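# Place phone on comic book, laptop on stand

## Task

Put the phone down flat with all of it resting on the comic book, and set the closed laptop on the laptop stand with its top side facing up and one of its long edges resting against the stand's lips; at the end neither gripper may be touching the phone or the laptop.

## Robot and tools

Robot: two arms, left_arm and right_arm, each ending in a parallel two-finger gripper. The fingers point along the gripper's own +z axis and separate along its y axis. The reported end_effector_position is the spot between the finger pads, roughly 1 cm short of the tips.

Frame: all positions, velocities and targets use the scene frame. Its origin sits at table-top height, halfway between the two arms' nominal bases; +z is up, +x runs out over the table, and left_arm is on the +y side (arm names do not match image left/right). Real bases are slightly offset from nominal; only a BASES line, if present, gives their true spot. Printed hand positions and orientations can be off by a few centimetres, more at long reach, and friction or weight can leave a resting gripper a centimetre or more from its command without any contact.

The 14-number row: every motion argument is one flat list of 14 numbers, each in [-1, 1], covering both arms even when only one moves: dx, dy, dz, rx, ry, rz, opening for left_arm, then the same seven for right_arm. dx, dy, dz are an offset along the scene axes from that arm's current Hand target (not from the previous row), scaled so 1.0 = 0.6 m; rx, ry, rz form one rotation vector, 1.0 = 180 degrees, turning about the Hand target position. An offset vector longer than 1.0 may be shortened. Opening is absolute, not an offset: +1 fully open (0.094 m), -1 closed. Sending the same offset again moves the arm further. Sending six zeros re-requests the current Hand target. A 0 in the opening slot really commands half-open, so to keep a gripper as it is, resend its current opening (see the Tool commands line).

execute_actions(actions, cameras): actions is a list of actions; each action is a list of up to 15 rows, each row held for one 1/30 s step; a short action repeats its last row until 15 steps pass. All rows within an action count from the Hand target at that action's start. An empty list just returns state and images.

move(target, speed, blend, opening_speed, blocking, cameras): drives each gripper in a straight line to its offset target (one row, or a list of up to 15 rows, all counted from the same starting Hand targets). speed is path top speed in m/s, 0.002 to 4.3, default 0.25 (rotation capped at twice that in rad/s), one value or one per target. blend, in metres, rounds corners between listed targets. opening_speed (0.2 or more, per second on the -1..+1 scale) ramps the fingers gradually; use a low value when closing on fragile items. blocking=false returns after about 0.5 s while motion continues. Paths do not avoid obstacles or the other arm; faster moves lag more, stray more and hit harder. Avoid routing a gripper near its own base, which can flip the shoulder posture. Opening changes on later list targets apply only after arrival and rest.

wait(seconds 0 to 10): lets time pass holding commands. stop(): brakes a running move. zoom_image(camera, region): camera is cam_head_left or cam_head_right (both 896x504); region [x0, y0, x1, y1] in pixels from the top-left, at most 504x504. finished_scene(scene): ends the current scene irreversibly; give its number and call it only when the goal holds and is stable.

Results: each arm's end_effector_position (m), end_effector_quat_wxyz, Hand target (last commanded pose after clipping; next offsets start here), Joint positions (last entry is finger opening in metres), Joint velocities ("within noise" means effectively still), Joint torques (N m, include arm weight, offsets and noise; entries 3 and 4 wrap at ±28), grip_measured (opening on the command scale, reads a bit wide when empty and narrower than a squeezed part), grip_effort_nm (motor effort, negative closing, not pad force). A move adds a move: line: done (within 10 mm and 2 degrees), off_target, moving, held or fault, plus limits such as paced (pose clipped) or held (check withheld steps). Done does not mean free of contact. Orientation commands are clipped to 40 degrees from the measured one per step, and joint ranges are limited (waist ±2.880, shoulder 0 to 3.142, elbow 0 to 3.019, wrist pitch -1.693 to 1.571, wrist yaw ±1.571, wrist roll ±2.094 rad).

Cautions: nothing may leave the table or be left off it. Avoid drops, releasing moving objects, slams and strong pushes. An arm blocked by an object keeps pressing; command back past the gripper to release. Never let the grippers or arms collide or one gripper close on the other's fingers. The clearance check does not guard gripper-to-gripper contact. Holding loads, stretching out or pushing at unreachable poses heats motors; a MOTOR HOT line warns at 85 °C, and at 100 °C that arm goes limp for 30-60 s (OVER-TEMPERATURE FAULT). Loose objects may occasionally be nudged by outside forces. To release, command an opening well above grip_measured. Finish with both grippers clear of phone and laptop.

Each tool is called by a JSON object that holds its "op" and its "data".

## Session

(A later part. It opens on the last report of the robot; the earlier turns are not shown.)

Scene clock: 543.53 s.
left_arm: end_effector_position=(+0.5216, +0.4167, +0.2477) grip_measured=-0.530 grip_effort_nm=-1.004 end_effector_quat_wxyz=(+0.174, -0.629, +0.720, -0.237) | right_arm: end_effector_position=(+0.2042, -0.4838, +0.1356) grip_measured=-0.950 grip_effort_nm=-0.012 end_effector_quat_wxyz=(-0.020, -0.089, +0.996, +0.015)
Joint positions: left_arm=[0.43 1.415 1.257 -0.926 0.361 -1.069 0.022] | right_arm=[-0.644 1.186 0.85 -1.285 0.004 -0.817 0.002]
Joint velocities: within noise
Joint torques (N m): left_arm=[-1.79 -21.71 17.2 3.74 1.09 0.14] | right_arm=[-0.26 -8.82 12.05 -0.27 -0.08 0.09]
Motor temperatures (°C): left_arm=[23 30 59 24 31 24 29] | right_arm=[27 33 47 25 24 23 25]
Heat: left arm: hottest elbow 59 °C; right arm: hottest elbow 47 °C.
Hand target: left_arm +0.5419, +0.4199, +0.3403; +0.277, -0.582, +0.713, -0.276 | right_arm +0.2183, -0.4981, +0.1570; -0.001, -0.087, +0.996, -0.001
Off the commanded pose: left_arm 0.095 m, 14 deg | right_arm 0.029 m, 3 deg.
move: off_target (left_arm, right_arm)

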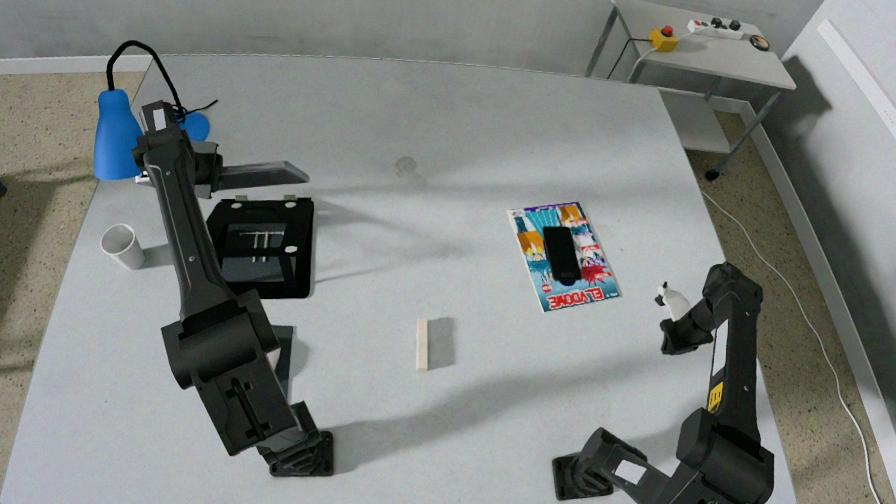

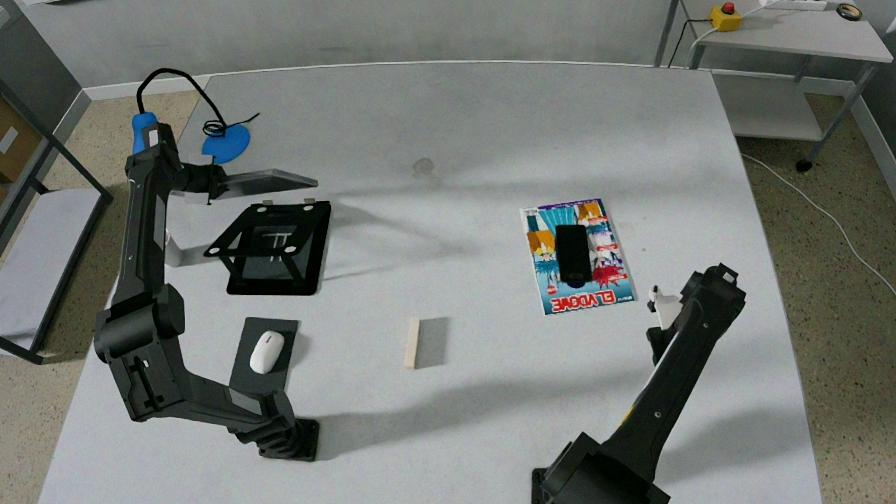

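{"op": "move", "data": {"target": [[0.0,0.0,-0.085,0.0,0,-0.03,-0.87, 0,0,0,0,0,0,-0.95]], "speed": 0.1}}

{"op": "zoom_image", "data": {"camera": "cam_head_left", "region": [110, 140, 330, 300]}}

{"op": "zoom_image", "data": {"camera": "cam_head_right", "region": [150, 140, 370, 300]}}

Scene clock: 585.70 s.
left_arm: end_effector_position=(+0.5201, +0.4066, +0.2092) grip_measured=-0.530 grip_effort_nm=-1.013 end_effector_quat_wxyz=(+0.168, -0.587, +0.749, -0.257) | right_arm: end_effector_position=(+0.2042, -0.4838, +0.1356) grip_measured=-0.950 grip_effort_nm=-0.007 end_effector_quat_wxyz=(-0.020, -0.089, +0.996, +0.015)
Joint positions: left_arm=[0.434 1.436 1.171 -0.836 0.428 -0.97 0.022] | right_arm=[-0.644 1.186 0.85 -1.285 0.004 -0.817 0.002]
Joint velocities: within noise
Joint torques (N m): left_arm=[-0.26 -21.25 16.21 3.52 1.43 0.15] | right_arm=[-0.21 -8.76 12.04 -0.27 -0.08 0.09]
Motor temperatures (°C): left_arm=[23 32 52 25 32 24 29] | right_arm=[26 33 49 25 24 23 25]
Heat: left arm: hottest elbow 52 °C; right arm: hottest elbow 49 °C.
Hand target: left_arm +0.5420, +0.4198, +0.2893; +0.263, -0.548, +0.740, -0.289 | right_arm +0.2183, -0.4981, +0.1570; -0.001, -0.087, +0.996, -0.001
Off the commanded pose: left_arm 0.084 m, 12 deg | right_arm 0.029 m, 3 deg.
move: off_target (left_arm, right_arm)

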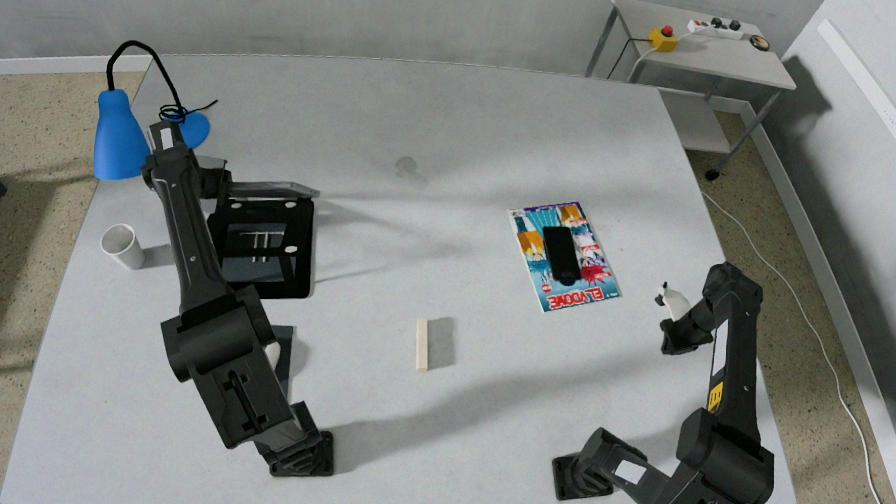

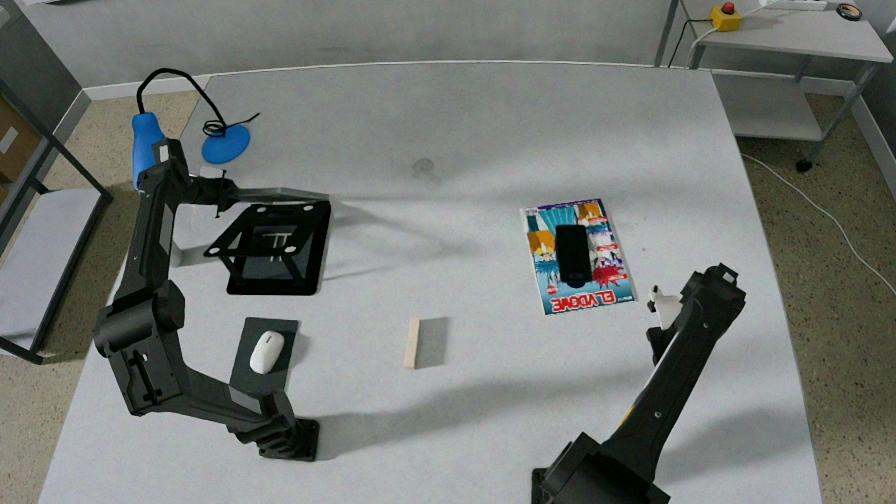

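Scaled by 2.291.

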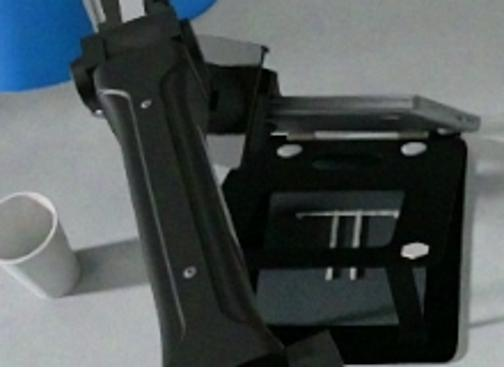

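Scaled by 2.291.

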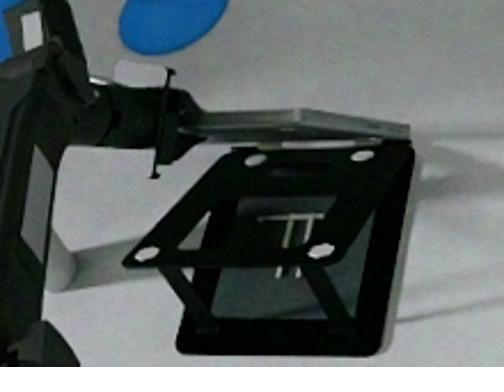

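{"op": "move", "data": {"target": [[-0.055,0.0,-0.11,0.0,-0.05,0,-0.87, 0,0,0,0,0,0,-0.95]], "speed": 0.08}}

{"op": "zoom_image", "data": {"camera": "cam_head_left", "region": [110, 140, 330, 300]}}

{"op": "zoom_image", "data": {"camera": "cam_head_right", "region": [150, 140, 370, 300]}}

Scene clock: 600.83 s.
left_arm: end_effector_position=(+0.4935, +0.4055, +0.1533) grip_measured=-0.532 grip_effort_nm=-1.013 end_effector_quat_wxyz=(+0.241, -0.552, +0.735, -0.310) | right_arm: end_effector_position=(+0.2042, -0.4838, +0.1356) grip_measured=-0.950 grip_effort_nm=-0.002 end_effector_quat_wxyz=(-0.020, -0.089, +0.996, +0.015)
Joint positions: left_arm=[0.49 1.377 0.877 -0.434 0.535 -0.95 0.022] | right_arm=[-0.644 1.186 0.85 -1.285 0.004 -0.817 0.002]
Joint velocities: within noise
Joint torques (N m): left_arm=[-1.03 -19.25 13.63 3.41 1.13 -0.13] | right_arm=[-0.26 -8.82 12.05 -0.27 -0.08 0.09]
Motor temperatures (°C): left_arm=[23 31 48 25 32 24 29] | right_arm=[26 33 49 25 24 23 25]
Heat: left arm: hottest elbow 48 °C; right arm: hottest elbow 49 °C.
Hand target: left_arm +0.5090, +0.4198, +0.2232; +0.320, -0.523, +0.717, -0.331 | right_arm +0.2183, -0.4981, +0.1570; -0.001, -0.087, +0.996, -0.001
Off the commanded pose: left_arm 0.073 m, 10 deg | right_arm 0.029 m, 3 deg.
move: off_target (left_arm, right_arm)

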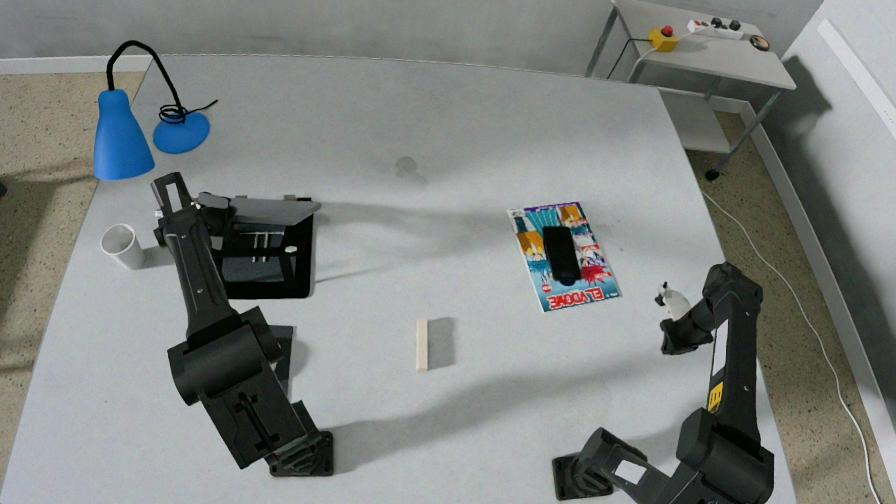

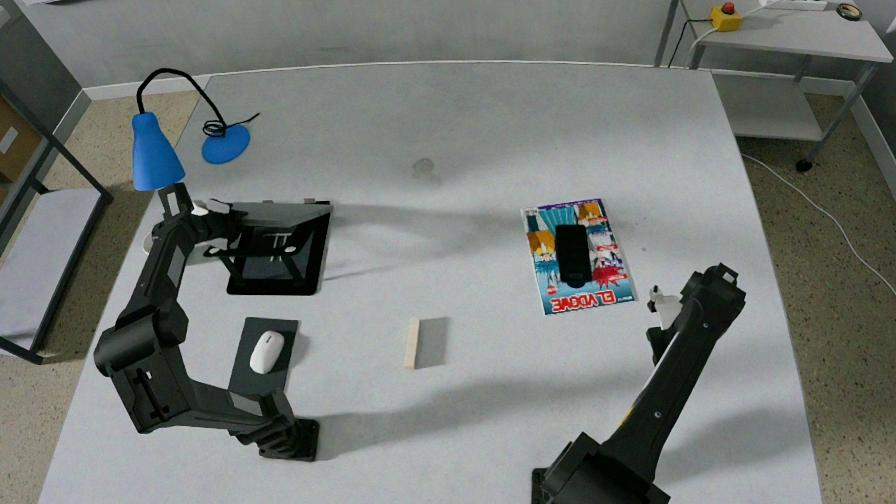

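Scaled by 2.291.

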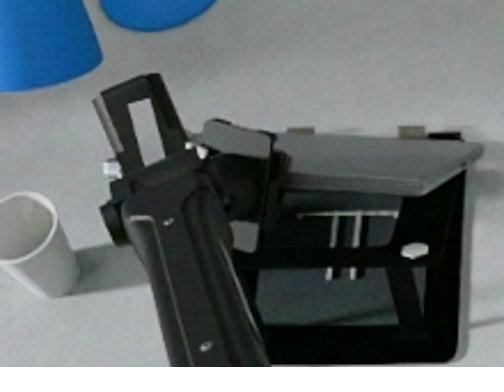

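Scaled by 2.291.

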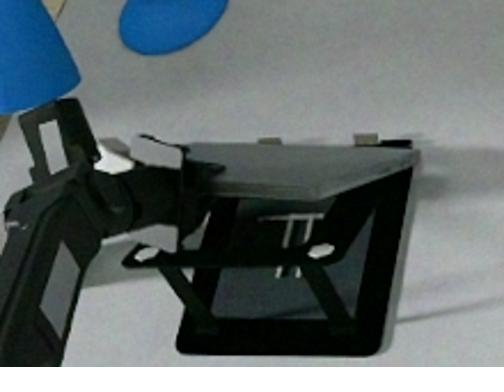

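{"op": "move", "data": {"target": [[-0.02,0.0,-0.08,0.0,-0.04,0,-0.87, 0,0,0,0,0,0,-0.95]], "speed": 0.06}}

{"op": "zoom_image", "data": {"camera": "cam_head_left", "region": [110, 140, 330, 300]}}

{"op": "zoom_image", "data": {"camera": "cam_head_right", "region": [150, 140, 370, 300]}}

Scene clock: 607.23 s.
left_arm: end_effector_position=(+0.4861, +0.4091, +0.1484) grip_measured=-0.532 grip_effort_nm=-1.009 end_effector_quat_wxyz=(+0.309, -0.542, +0.694, -0.359) | right_arm: end_effector_position=(+0.2042, -0.4838, +0.1356) grip_measured=-0.950 grip_effort_nm=-0.002 end_effector_quat_wxyz=(-0.020, -0.089, +0.996, +0.015)
Joint positions: left_arm=[0.526 1.347 0.727 -0.114 0.606 -1.048 0.022] | right_arm=[-0.644 1.186 0.85 -1.285 0.004 -0.817 0.002]
Joint velocities: within noise
Joint torques (N m): left_arm=[-0.26 -12.34 10.56 4.64 0.77 0.43] | right_arm=[-0.21 -8.82 12.04 -0.28 -0.08 0.09]
Motor temperatures (°C): left_arm=[23 31 47 25 32 24 29] | right_arm=[26 33 49 25 24 23 25]
Heat: left arm: hottest elbow 47 °C; right arm: hottest elbow 49 °C.
Hand target: left_arm +0.4969, +0.4199, +0.1752; +0.365, -0.502, +0.695, -0.363 | right_arm +0.2183, -0.4981, +0.1570; -0.001, -0.087, +0.996, -0.001
Off the commanded pose: left_arm 0.031 m, 8 deg | right_arm 0.029 m, 3 deg.
move: off_target (left_arm, right_arm)

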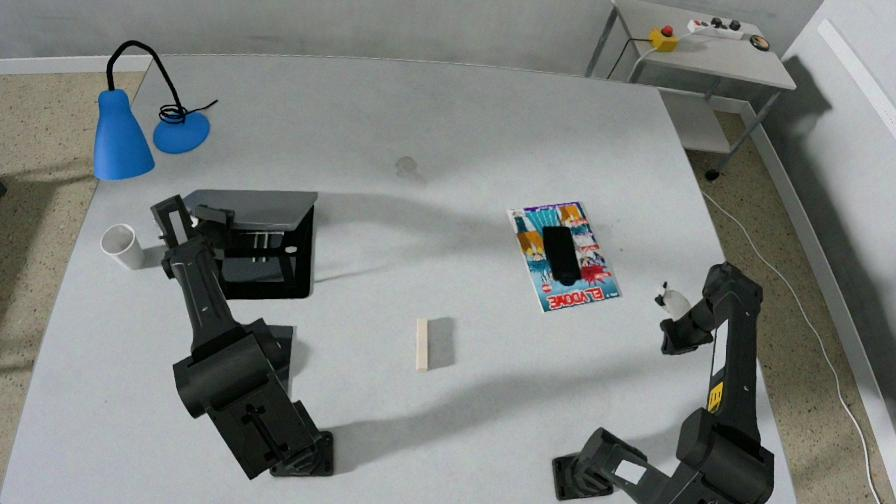

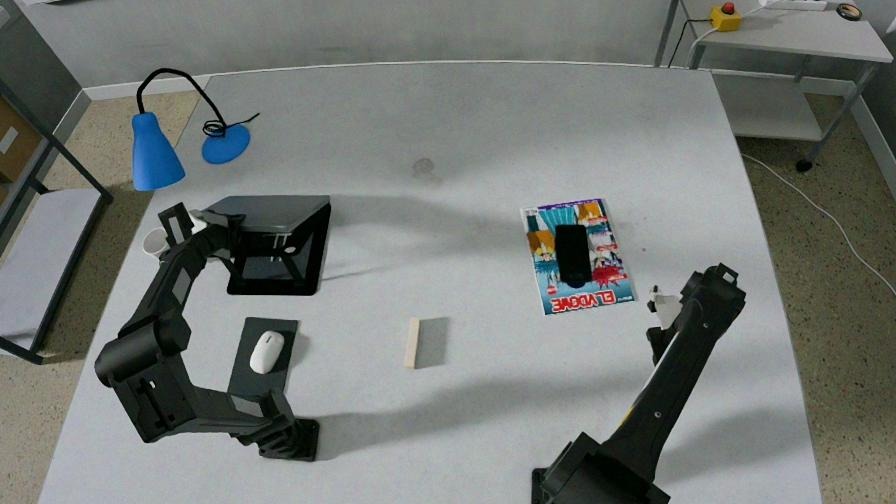

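Scaled by 2.291.

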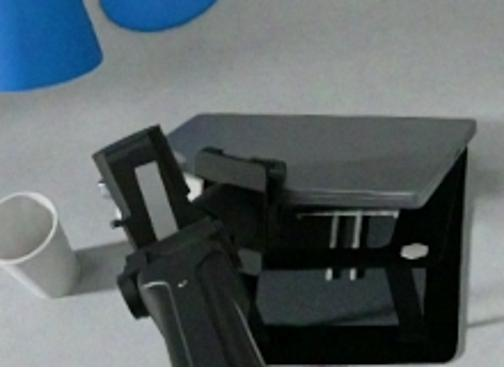

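Scaled by 2.291.

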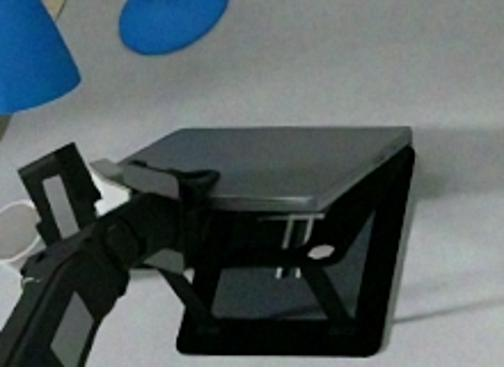

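{"op": "move", "data": {"target": [[-0.04,0.0,-0.03,0.0,0,0,-0.87, 0,0,0,0,0,0,-0.95],[-0.05,0.0,-0.1,0.0,0,0,-0.87, 0,0,0,0,0,0,-0.95]], "speed": 0.06}}

{"op": "zoom_image", "data": {"camera": "cam_head_left", "region": [110, 140, 330, 300]}}

{"op": "zoom_image", "data": {"camera": "cam_head_right", "region": [150, 140, 370, 300]}}

Scene clock: 612.93 s.
left_arm: end_effector_position=(+0.4760, +0.4101, +0.1521) grip_measured=-0.624 grip_effort_nm=-1.009 end_effector_quat_wxyz=(+0.371, -0.496, +0.688, -0.378) | right_arm: end_effector_position=(+0.2042, -0.4838, +0.1356) grip_measured=-0.950 grip_effort_nm=0.002 end_effector_quat_wxyz=(-0.020, -0.089, +0.996, +0.015)
Joint positions: left_arm=[0.556 1.329 0.631 0.106 0.663 -1.027 0.018] | right_arm=[-0.644 1.186 0.85 -1.285 0.004 -0.817 0.002]
Joint velocities: within noise
Joint torques (N m): left_arm=[0.38 -5.6 6.38 3.17 0.07 0.51] | right_arm=[-0.26 -8.82 12.04 -0.27 -0.08 0.09]
Motor temperatures (°C): left_arm=[23 30 46 25 32 24 29] | right_arm=[26 33 49 25 24 23 25]
Heat: left arm: hottest elbow 46 °C; right arm: hottest elbow 49 °C.
Hand target: left_arm +0.4670, +0.4198, +0.1152; +0.365, -0.502, +0.696, -0.363 | right_arm +0.2183, -0.4981, +0.1570; -0.001, -0.087, +0.996, -0.001
Off the commanded pose: left_arm 0.039 m, 2 deg | right_arm 0.029 m, 3 deg.
move: off_target (left_arm, right_arm)

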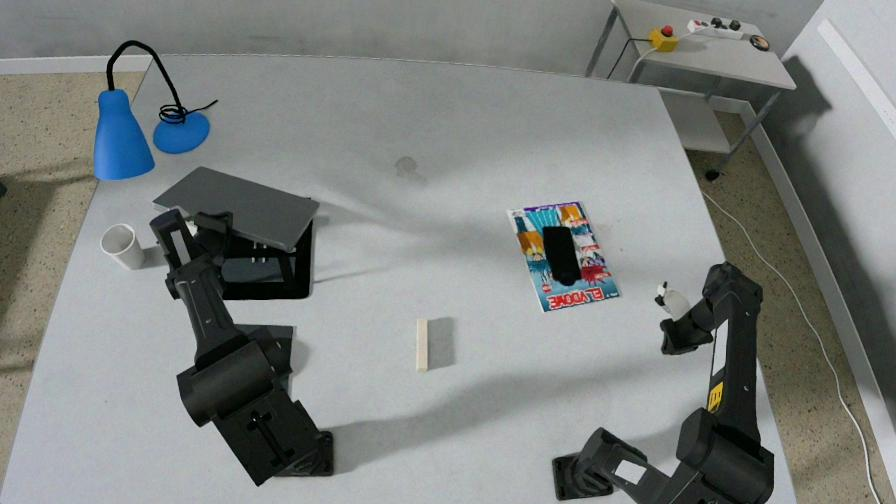

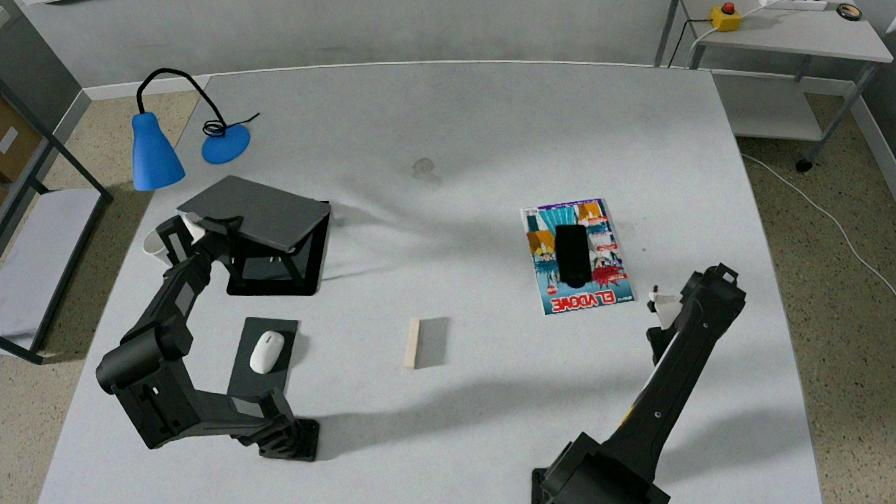

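Scaled by 2.291.

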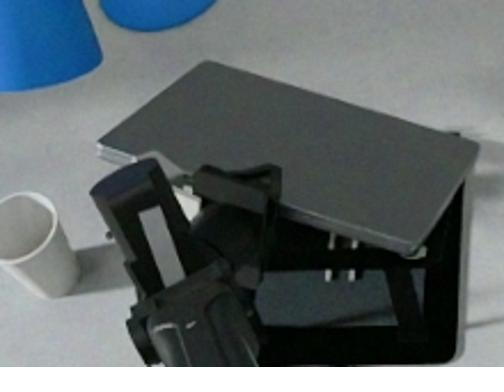

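Scaled by 2.291.

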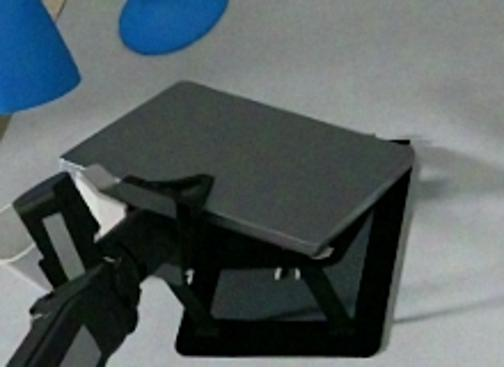

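{"op": "move", "data": {"target": [[0.0,0.0,0.15,0.0,0.0,0,-0.87, 0,0,0,0,0,0,-0.95],[-0.06,0.0,0.16,0.0,0.0,0.095,-0.87, 0,0,0,0,0,0,-0.95]], "speed": 0.1}}

{"op": "zoom_image", "data": {"camera": "cam_head_left", "region": [110, 140, 330, 300]}}

{"op": "zoom_image", "data": {"camera": "cam_head_right", "region": [150, 140, 370, 300]}}

Scene clock: 622.87 s.
left_arm: end_effector_position=(+0.4182, +0.4125, +0.1560) grip_measured=-0.631 grip_effort_nm=-1.013 end_effector_quat_wxyz=(-0.343, +0.645, -0.615, +0.296) | right_arm: end_effector_position=(+0.2042, -0.4838, +0.1356) grip_measured=-0.950 grip_effort_nm=-0.002 end_effector_quat_wxyz=(-0.020, -0.089, +0.996, +0.015)
Joint positions: left_arm=[0.533 1.092 0.56 -0.151 0.371 -1.235 0.017] | right_arm=[-0.644 1.186 0.85 -1.285 0.004 -0.817 0.002]
Joint velocities: within noise
Joint torques (N m): left_arm=[-1.85 -13.39 13.27 3.67 -0.2 0.36] | right_arm=[-0.21 -8.76 12.03 -0.27 -0.08 0.09]
Motor temperatures (°C): left_arm=[23 30 43 25 31 24 29] | right_arm=[26 33 50 25 24 23 25]
Heat: left arm: hottest elbow 43 °C; right arm: hottest elbow 50 °C.
Hand target: left_arm +0.4310, +0.4199, +0.2113; -0.415, +0.599, -0.613, +0.305 | right_arm +0.2183, -0.4981, +0.1570; -0.001, -0.087, +0.996, -0.001
Off the commanded pose: left_arm 0.057 m, 10 deg | right_arm 0.029 m, 3 deg.
move: off_target (left_arm, right_arm)

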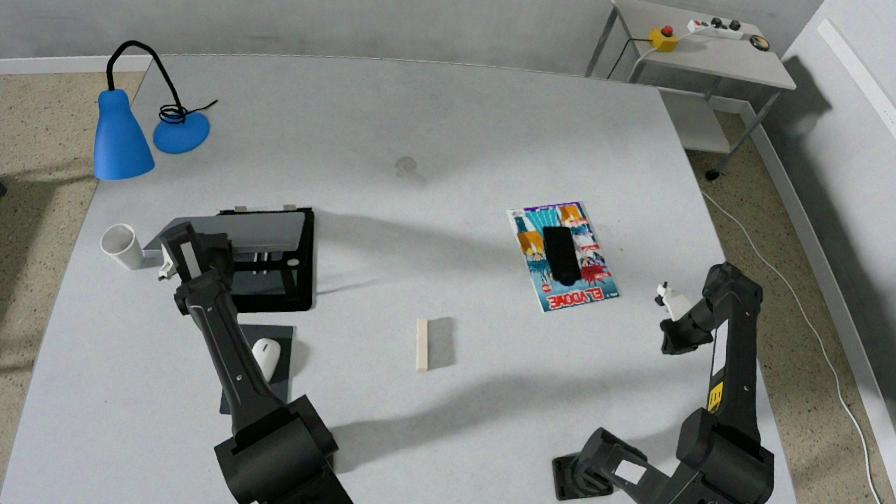

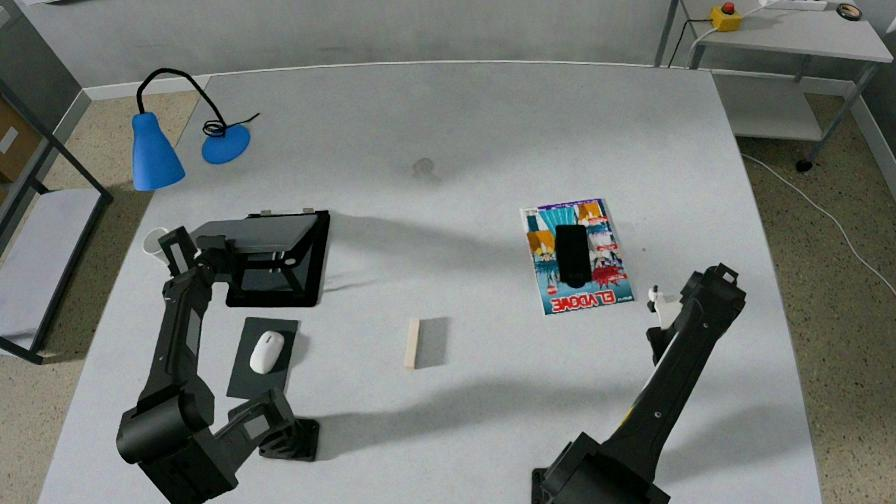

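Scaled by 2.291.

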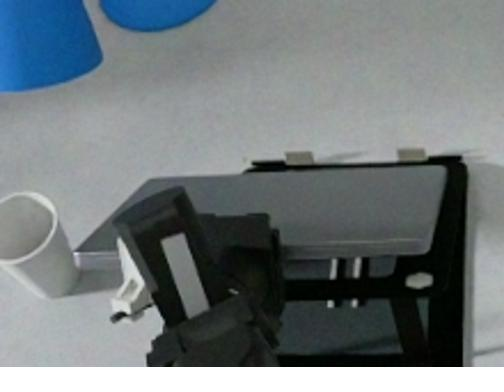

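Scaled by 2.291.

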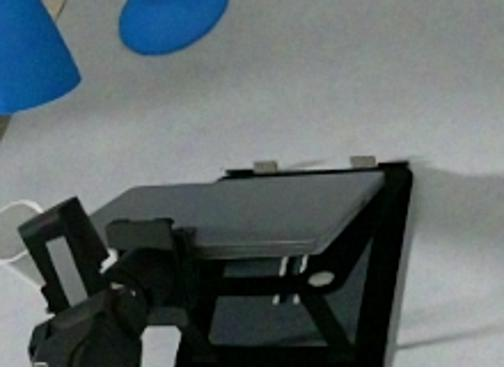

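{"op": "move", "data": {"target": [[0.0,0.0,0.06,0.0,0.0,0,-0.87, 0,0,0,0,0,0,-0.95],[0.0,-0.108,0.06,0.0,0.0,0,-0.87, 0,0,0,0,0,0,-0.95]], "speed": 0.08}}

{"op": "zoom_image", "data": {"camera": "cam_head_left", "region": [110, 140, 330, 300]}}

{"op": "zoom_image", "data": {"camera": "cam_head_right", "region": [150, 140, 370, 300]}}

Scene clock: 629.33 s.
left_arm: end_effector_position=(+0.4147, +0.3568, +0.1778) grip_measured=-0.632 grip_effort_nm=-1.004 end_effector_quat_wxyz=(-0.345, +0.647, -0.623, +0.272) | right_arm: end_effector_position=(+0.2042, -0.4838, +0.1356) grip_measured=-0.950 grip_effort_nm=-0.002 end_effector_quat_wxyz=(-0.020, -0.089, +0.996, +0.015)
Joint positions: left_arm=[0.339 0.952 0.552 -0.274 0.182 -1.329 0.017] | right_arm=[-0.644 1.186 0.85 -1.285 0.004 -0.817 0.002]
Joint velocities: within noise
Joint torques (N m): left_arm=[-2.02 -12.4 15.71 3.11 0.15 0.28] | right_arm=[-0.26 -8.82 12.03 -0.27 -0.08 0.09]
Motor temperatures (°C): left_arm=[23 30 43 25 30 24 29] | right_arm=[26 33 50 25 24 23 25]
Heat: left arm: hottest elbow 43 °C; right arm: hottest elbow 50 °C.
Hand target: left_arm +0.4310, +0.3551, +0.2473; -0.415, +0.599, -0.613, +0.305 | right_arm +0.2183, -0.4981, +0.1570; -0.001, -0.087, +0.996, -0.001
Off the commanded pose: left_arm 0.071 m, 10 deg | right_arm 0.029 m, 3 deg.
move: off_target (left_arm, right_arm)

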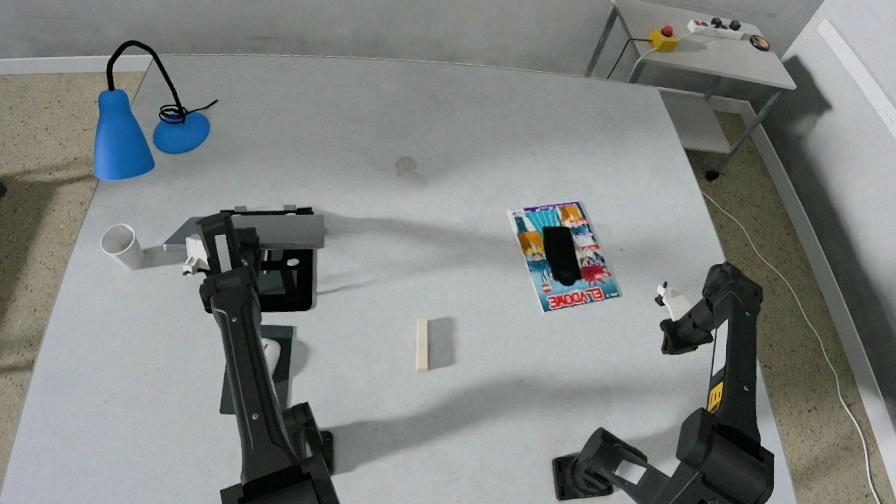

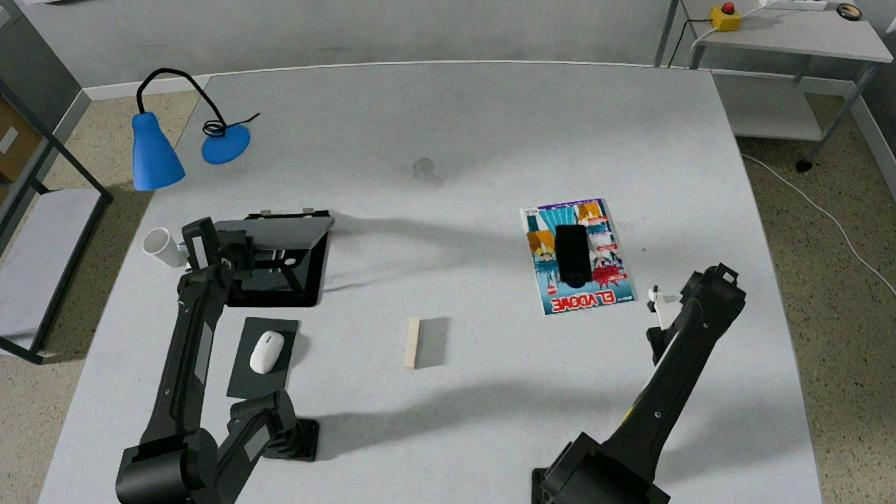

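Scaled by 2.291.

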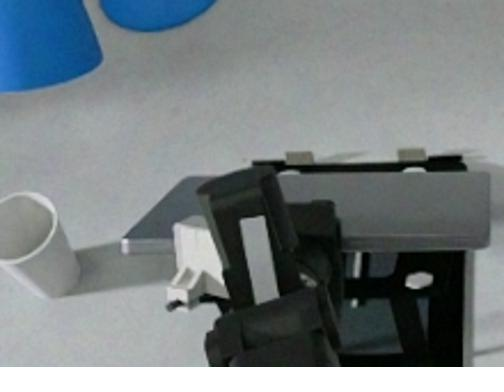

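Scaled by 2.291.

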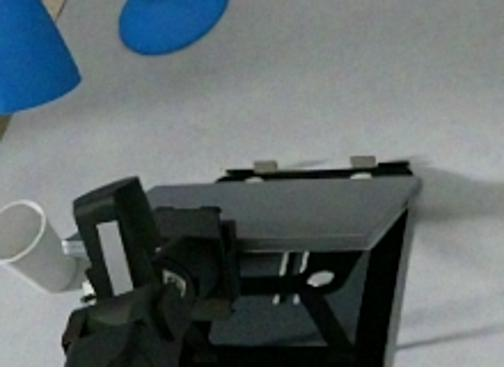

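{"op": "move", "data": {"target": [[0.04,0.0,-0.03,0.0,0.02,0,-0.87, 0,0,0,0,0,0,-0.95],[0.067,0.0,-0.085,0.0,0.045,0,-0.87, 0,0,0,0,0,0,-0.95]], "speed": 0.06}}

{"op": "zoom_image", "data": {"camera": "cam_head_left", "region": [140, 150, 340, 300]}}

{"op": "zoom_image", "data": {"camera": "cam_head_right", "region": [160, 150, 360, 300]}}

Scene clock: 640.80 s.
left_arm: end_effector_position=(+0.4403, +0.3505, +0.1531) grip_measured=-0.632 grip_effort_nm=-1.009 end_effector_quat_wxyz=(-0.326, +0.662, -0.624, +0.258) | right_arm: end_effector_position=(+0.2042, -0.4838, +0.1356) grip_measured=-0.950 grip_effort_nm=-0.002 end_effector_quat_wxyz=(-0.020, -0.089, +0.996, +0.015)
Joint positions: left_arm=[0.279 1.08 0.584 -0.225 0.122 -1.378 0.017] | right_arm=[-0.644 1.186 0.85 -1.285 0.004 -0.817 0.002]
Joint velocities: within noise
Joint torques (N m): left_arm=[-3.02 -7.59 17.8 1.85 -0.53 0.76] | right_arm=[-0.26 -8.82 12.07 -0.27 -0.08 0.09]
Motor temperatures (°C): left_arm=[23 30 43 24 30 24 29] | right_arm=[26 33 50 25 24 23 25]
Heat: left arm: hottest elbow 43 °C; right arm: hottest elbow 50 °C.
Hand target: left_arm +0.4712, +0.3551, +0.1964; -0.371, +0.619, -0.641, +0.262 | right_arm +0.2183, -0.4981, +0.1570; -0.001, -0.087, +0.996, -0.001
Off the commanded pose: left_arm 0.053 m, 7 deg | right_arm 0.029 m, 3 deg.
move: off_target (left_arm, right_arm)

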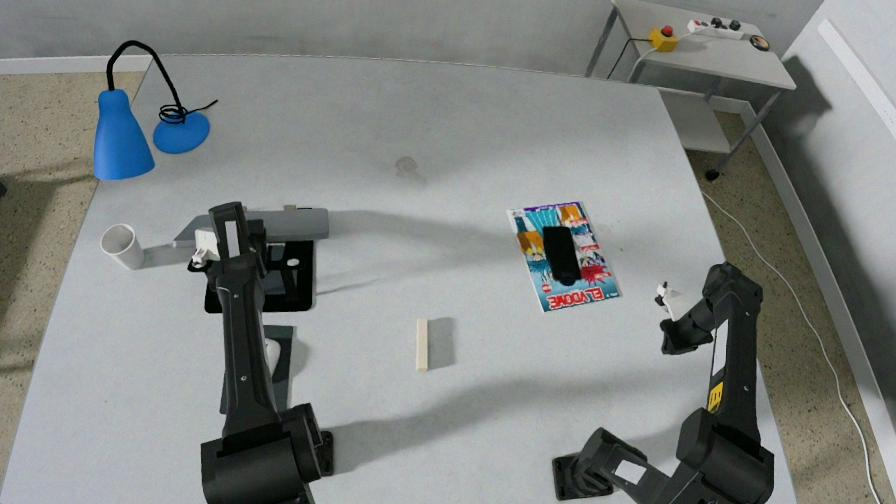

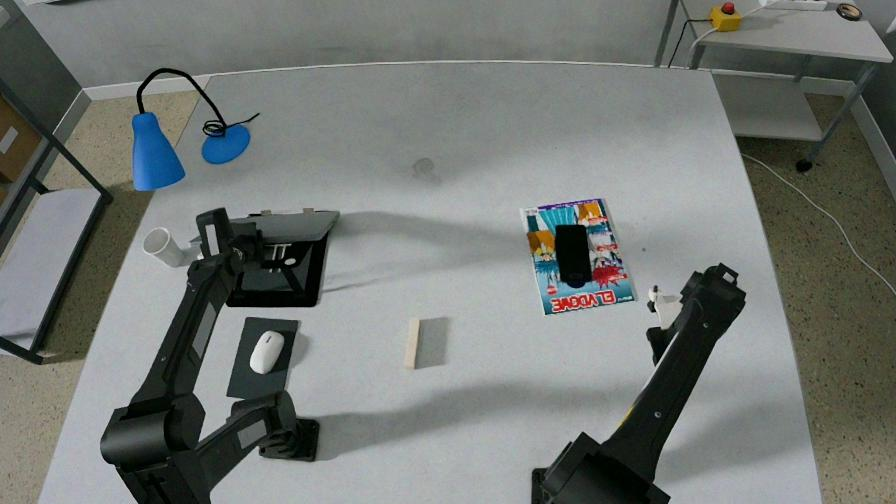

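Scaled by 2.520.

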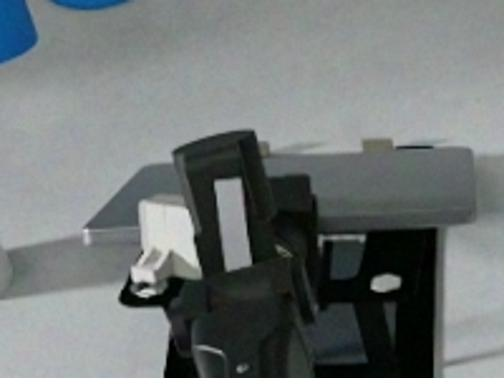

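Scaled by 2.520.

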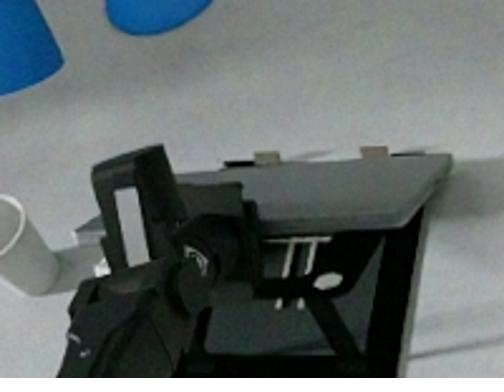

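{"op": "move", "data": {"target": [[0.04,0.0,-0.01,0.0,0.0,0,-0.87, 0,0,0,0,0,0,-0.95]], "speed": 0.05}}

{"op": "zoom_image", "data": {"camera": "cam_head_left", "region": [140, 150, 340, 300]}}

{"op": "zoom_image", "data": {"camera": "cam_head_right", "region": [160, 150, 360, 300]}}

Scene clock: 648.07 s.
left_arm: end_effector_position=(+0.4607, +0.3509, +0.1444) grip_measured=-0.632 grip_effort_nm=-1.009 end_effector_quat_wxyz=(-0.322, +0.663, -0.626, +0.254) | right_arm: end_effector_position=(+0.2042, -0.4838, +0.1356) grip_measured=-0.950 grip_effort_nm=-0.012 end_effector_quat_wxyz=(-0.020, -0.089, +0.996, +0.015)
Joint positions: left_arm=[0.259 1.161 0.619 -0.188 0.105 -1.388 0.017] | right_arm=[-0.644 1.186 0.85 -1.285 0.004 -0.817 0.002]
Joint velocities: within noise
Joint torques (N m): left_arm=[-3.08 -8.59 17.96 2.1 -0.56 0.77] | right_arm=[-0.21 -8.7 12.05 -0.29 -0.08 0.09]
Motor temperatures (°C): left_arm=[23 29 45 24 30 24 29] | right_arm=[26 33 50 25 24 23 25]
Heat: left arm: hottest elbow 45 °C; right arm: hottest elbow 50 °C.
Hand target: left_arm +0.4952, +0.3550, +0.1901; -0.370, +0.619, -0.641, +0.262 | right_arm +0.2183, -0.4981, +0.1570; -0.001, -0.087, +0.996, -0.001
Off the commanded pose: left_arm 0.058 m, 8 deg | right_arm 0.029 m, 3 deg.
move: off_target (left_arm, right_arm)

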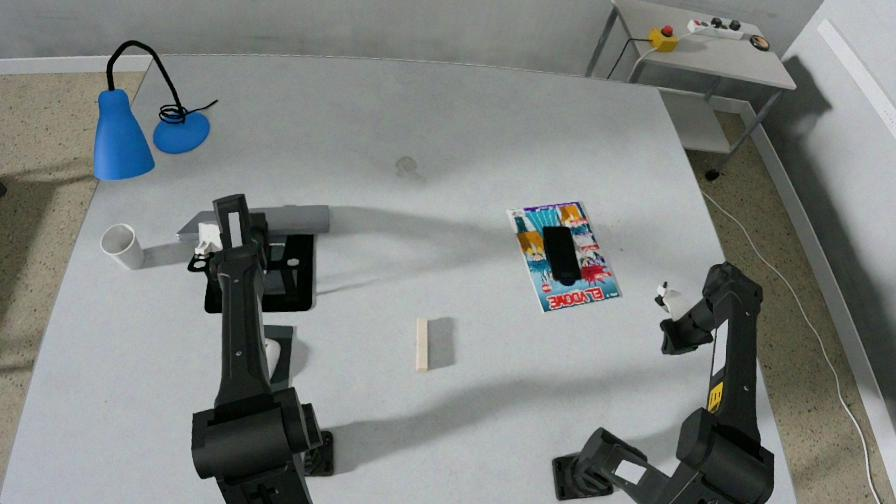

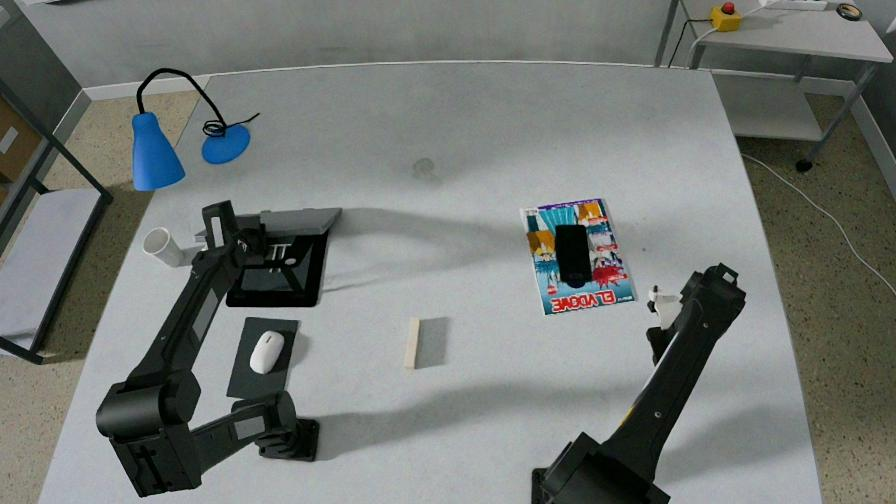

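Scaled by 2.520.

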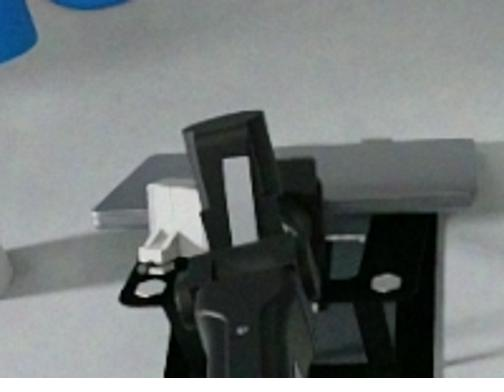

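Scaled by 2.520.

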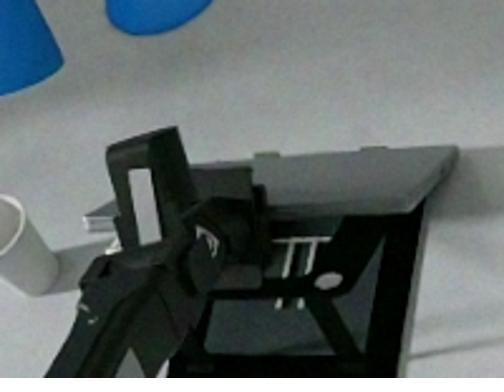

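{"op": "move", "data": {"target": [[0.03,0.0,-0.01,0.0,0.0,0,-0.87, 0,0,0,0,0,0,-0.95]], "speed": 0.05}}

{"op": "zoom_image", "data": {"camera": "cam_head_left", "region": [140, 150, 340, 300]}}

{"op": "zoom_image", "data": {"camera": "cam_head_right", "region": [160, 150, 360, 300]}}

Scene clock: 652.13 s.
left_arm: end_effector_position=(+0.4692, +0.3519, +0.1418) grip_measured=-0.632 grip_effort_nm=-1.009 end_effector_quat_wxyz=(-0.324, +0.665, -0.625, +0.250) | right_arm: end_effector_position=(+0.2042, -0.4838, +0.1356) grip_measured=-0.950 grip_effort_nm=-0.007 end_effector_quat_wxyz=(-0.020, -0.089, +0.996, +0.015)
Joint positions: left_arm=[0.251 1.192 0.635 -0.174 0.09 -1.393 0.017] | right_arm=[-0.644 1.186 0.85 -1.285 0.004 -0.817 0.002]
Joint velocities: within noise
Joint torques (N m): left_arm=[-3.43 -7.65 18.96 2.41 -0.38 0.77] | right_arm=[-0.26 -8.76 12.04 -0.29 -0.07 0.09]
Motor temperatures (°C): left_arm=[23 29 45 24 30 24 29] | right_arm=[26 33 50 25 24 23 25]
Heat: left arm: hottest elbow 45 °C; right arm: hottest elbow 50 °C.
Hand target: left_arm +0.5132, +0.3552, +0.1843; -0.371, +0.619, -0.641, +0.261 | right_arm +0.2183, -0.4981, +0.1570; -0.001, -0.087, +0.996, -0.001
Off the commanded pose: left_arm 0.061 m, 8 deg | right_arm 0.029 m, 3 deg.
move: off_target (left_arm, right_arm)

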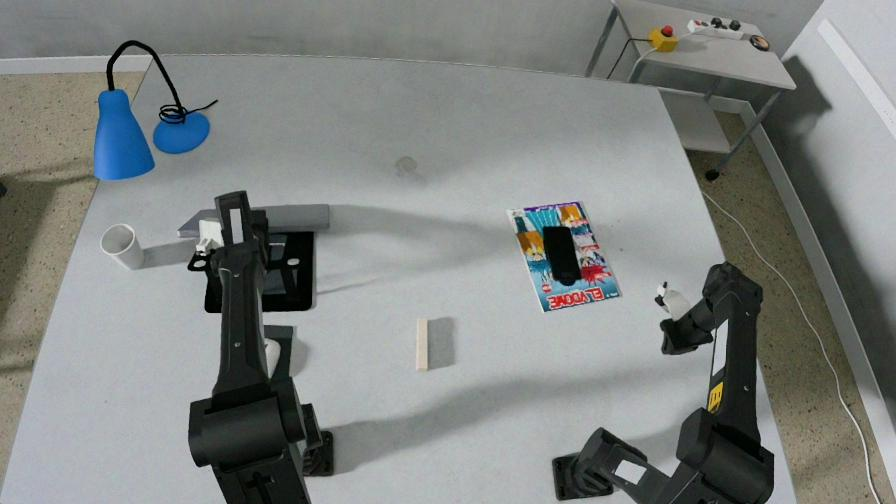

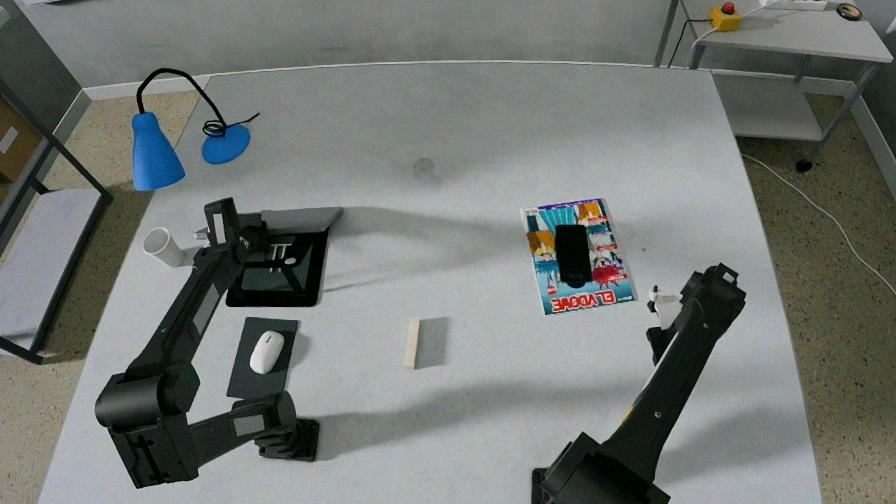

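Scaled by 2.520.

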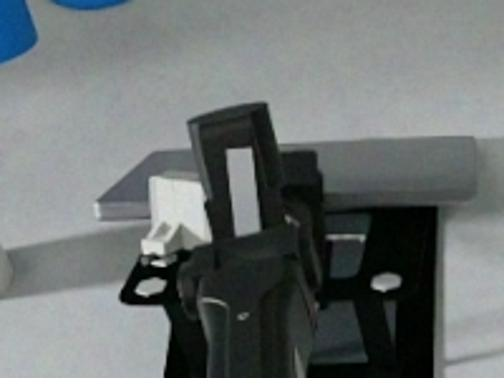

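Scaled by 2.520.

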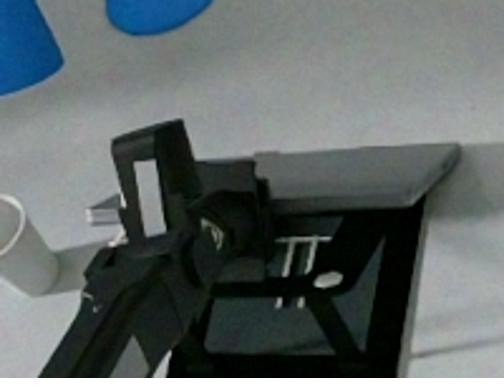

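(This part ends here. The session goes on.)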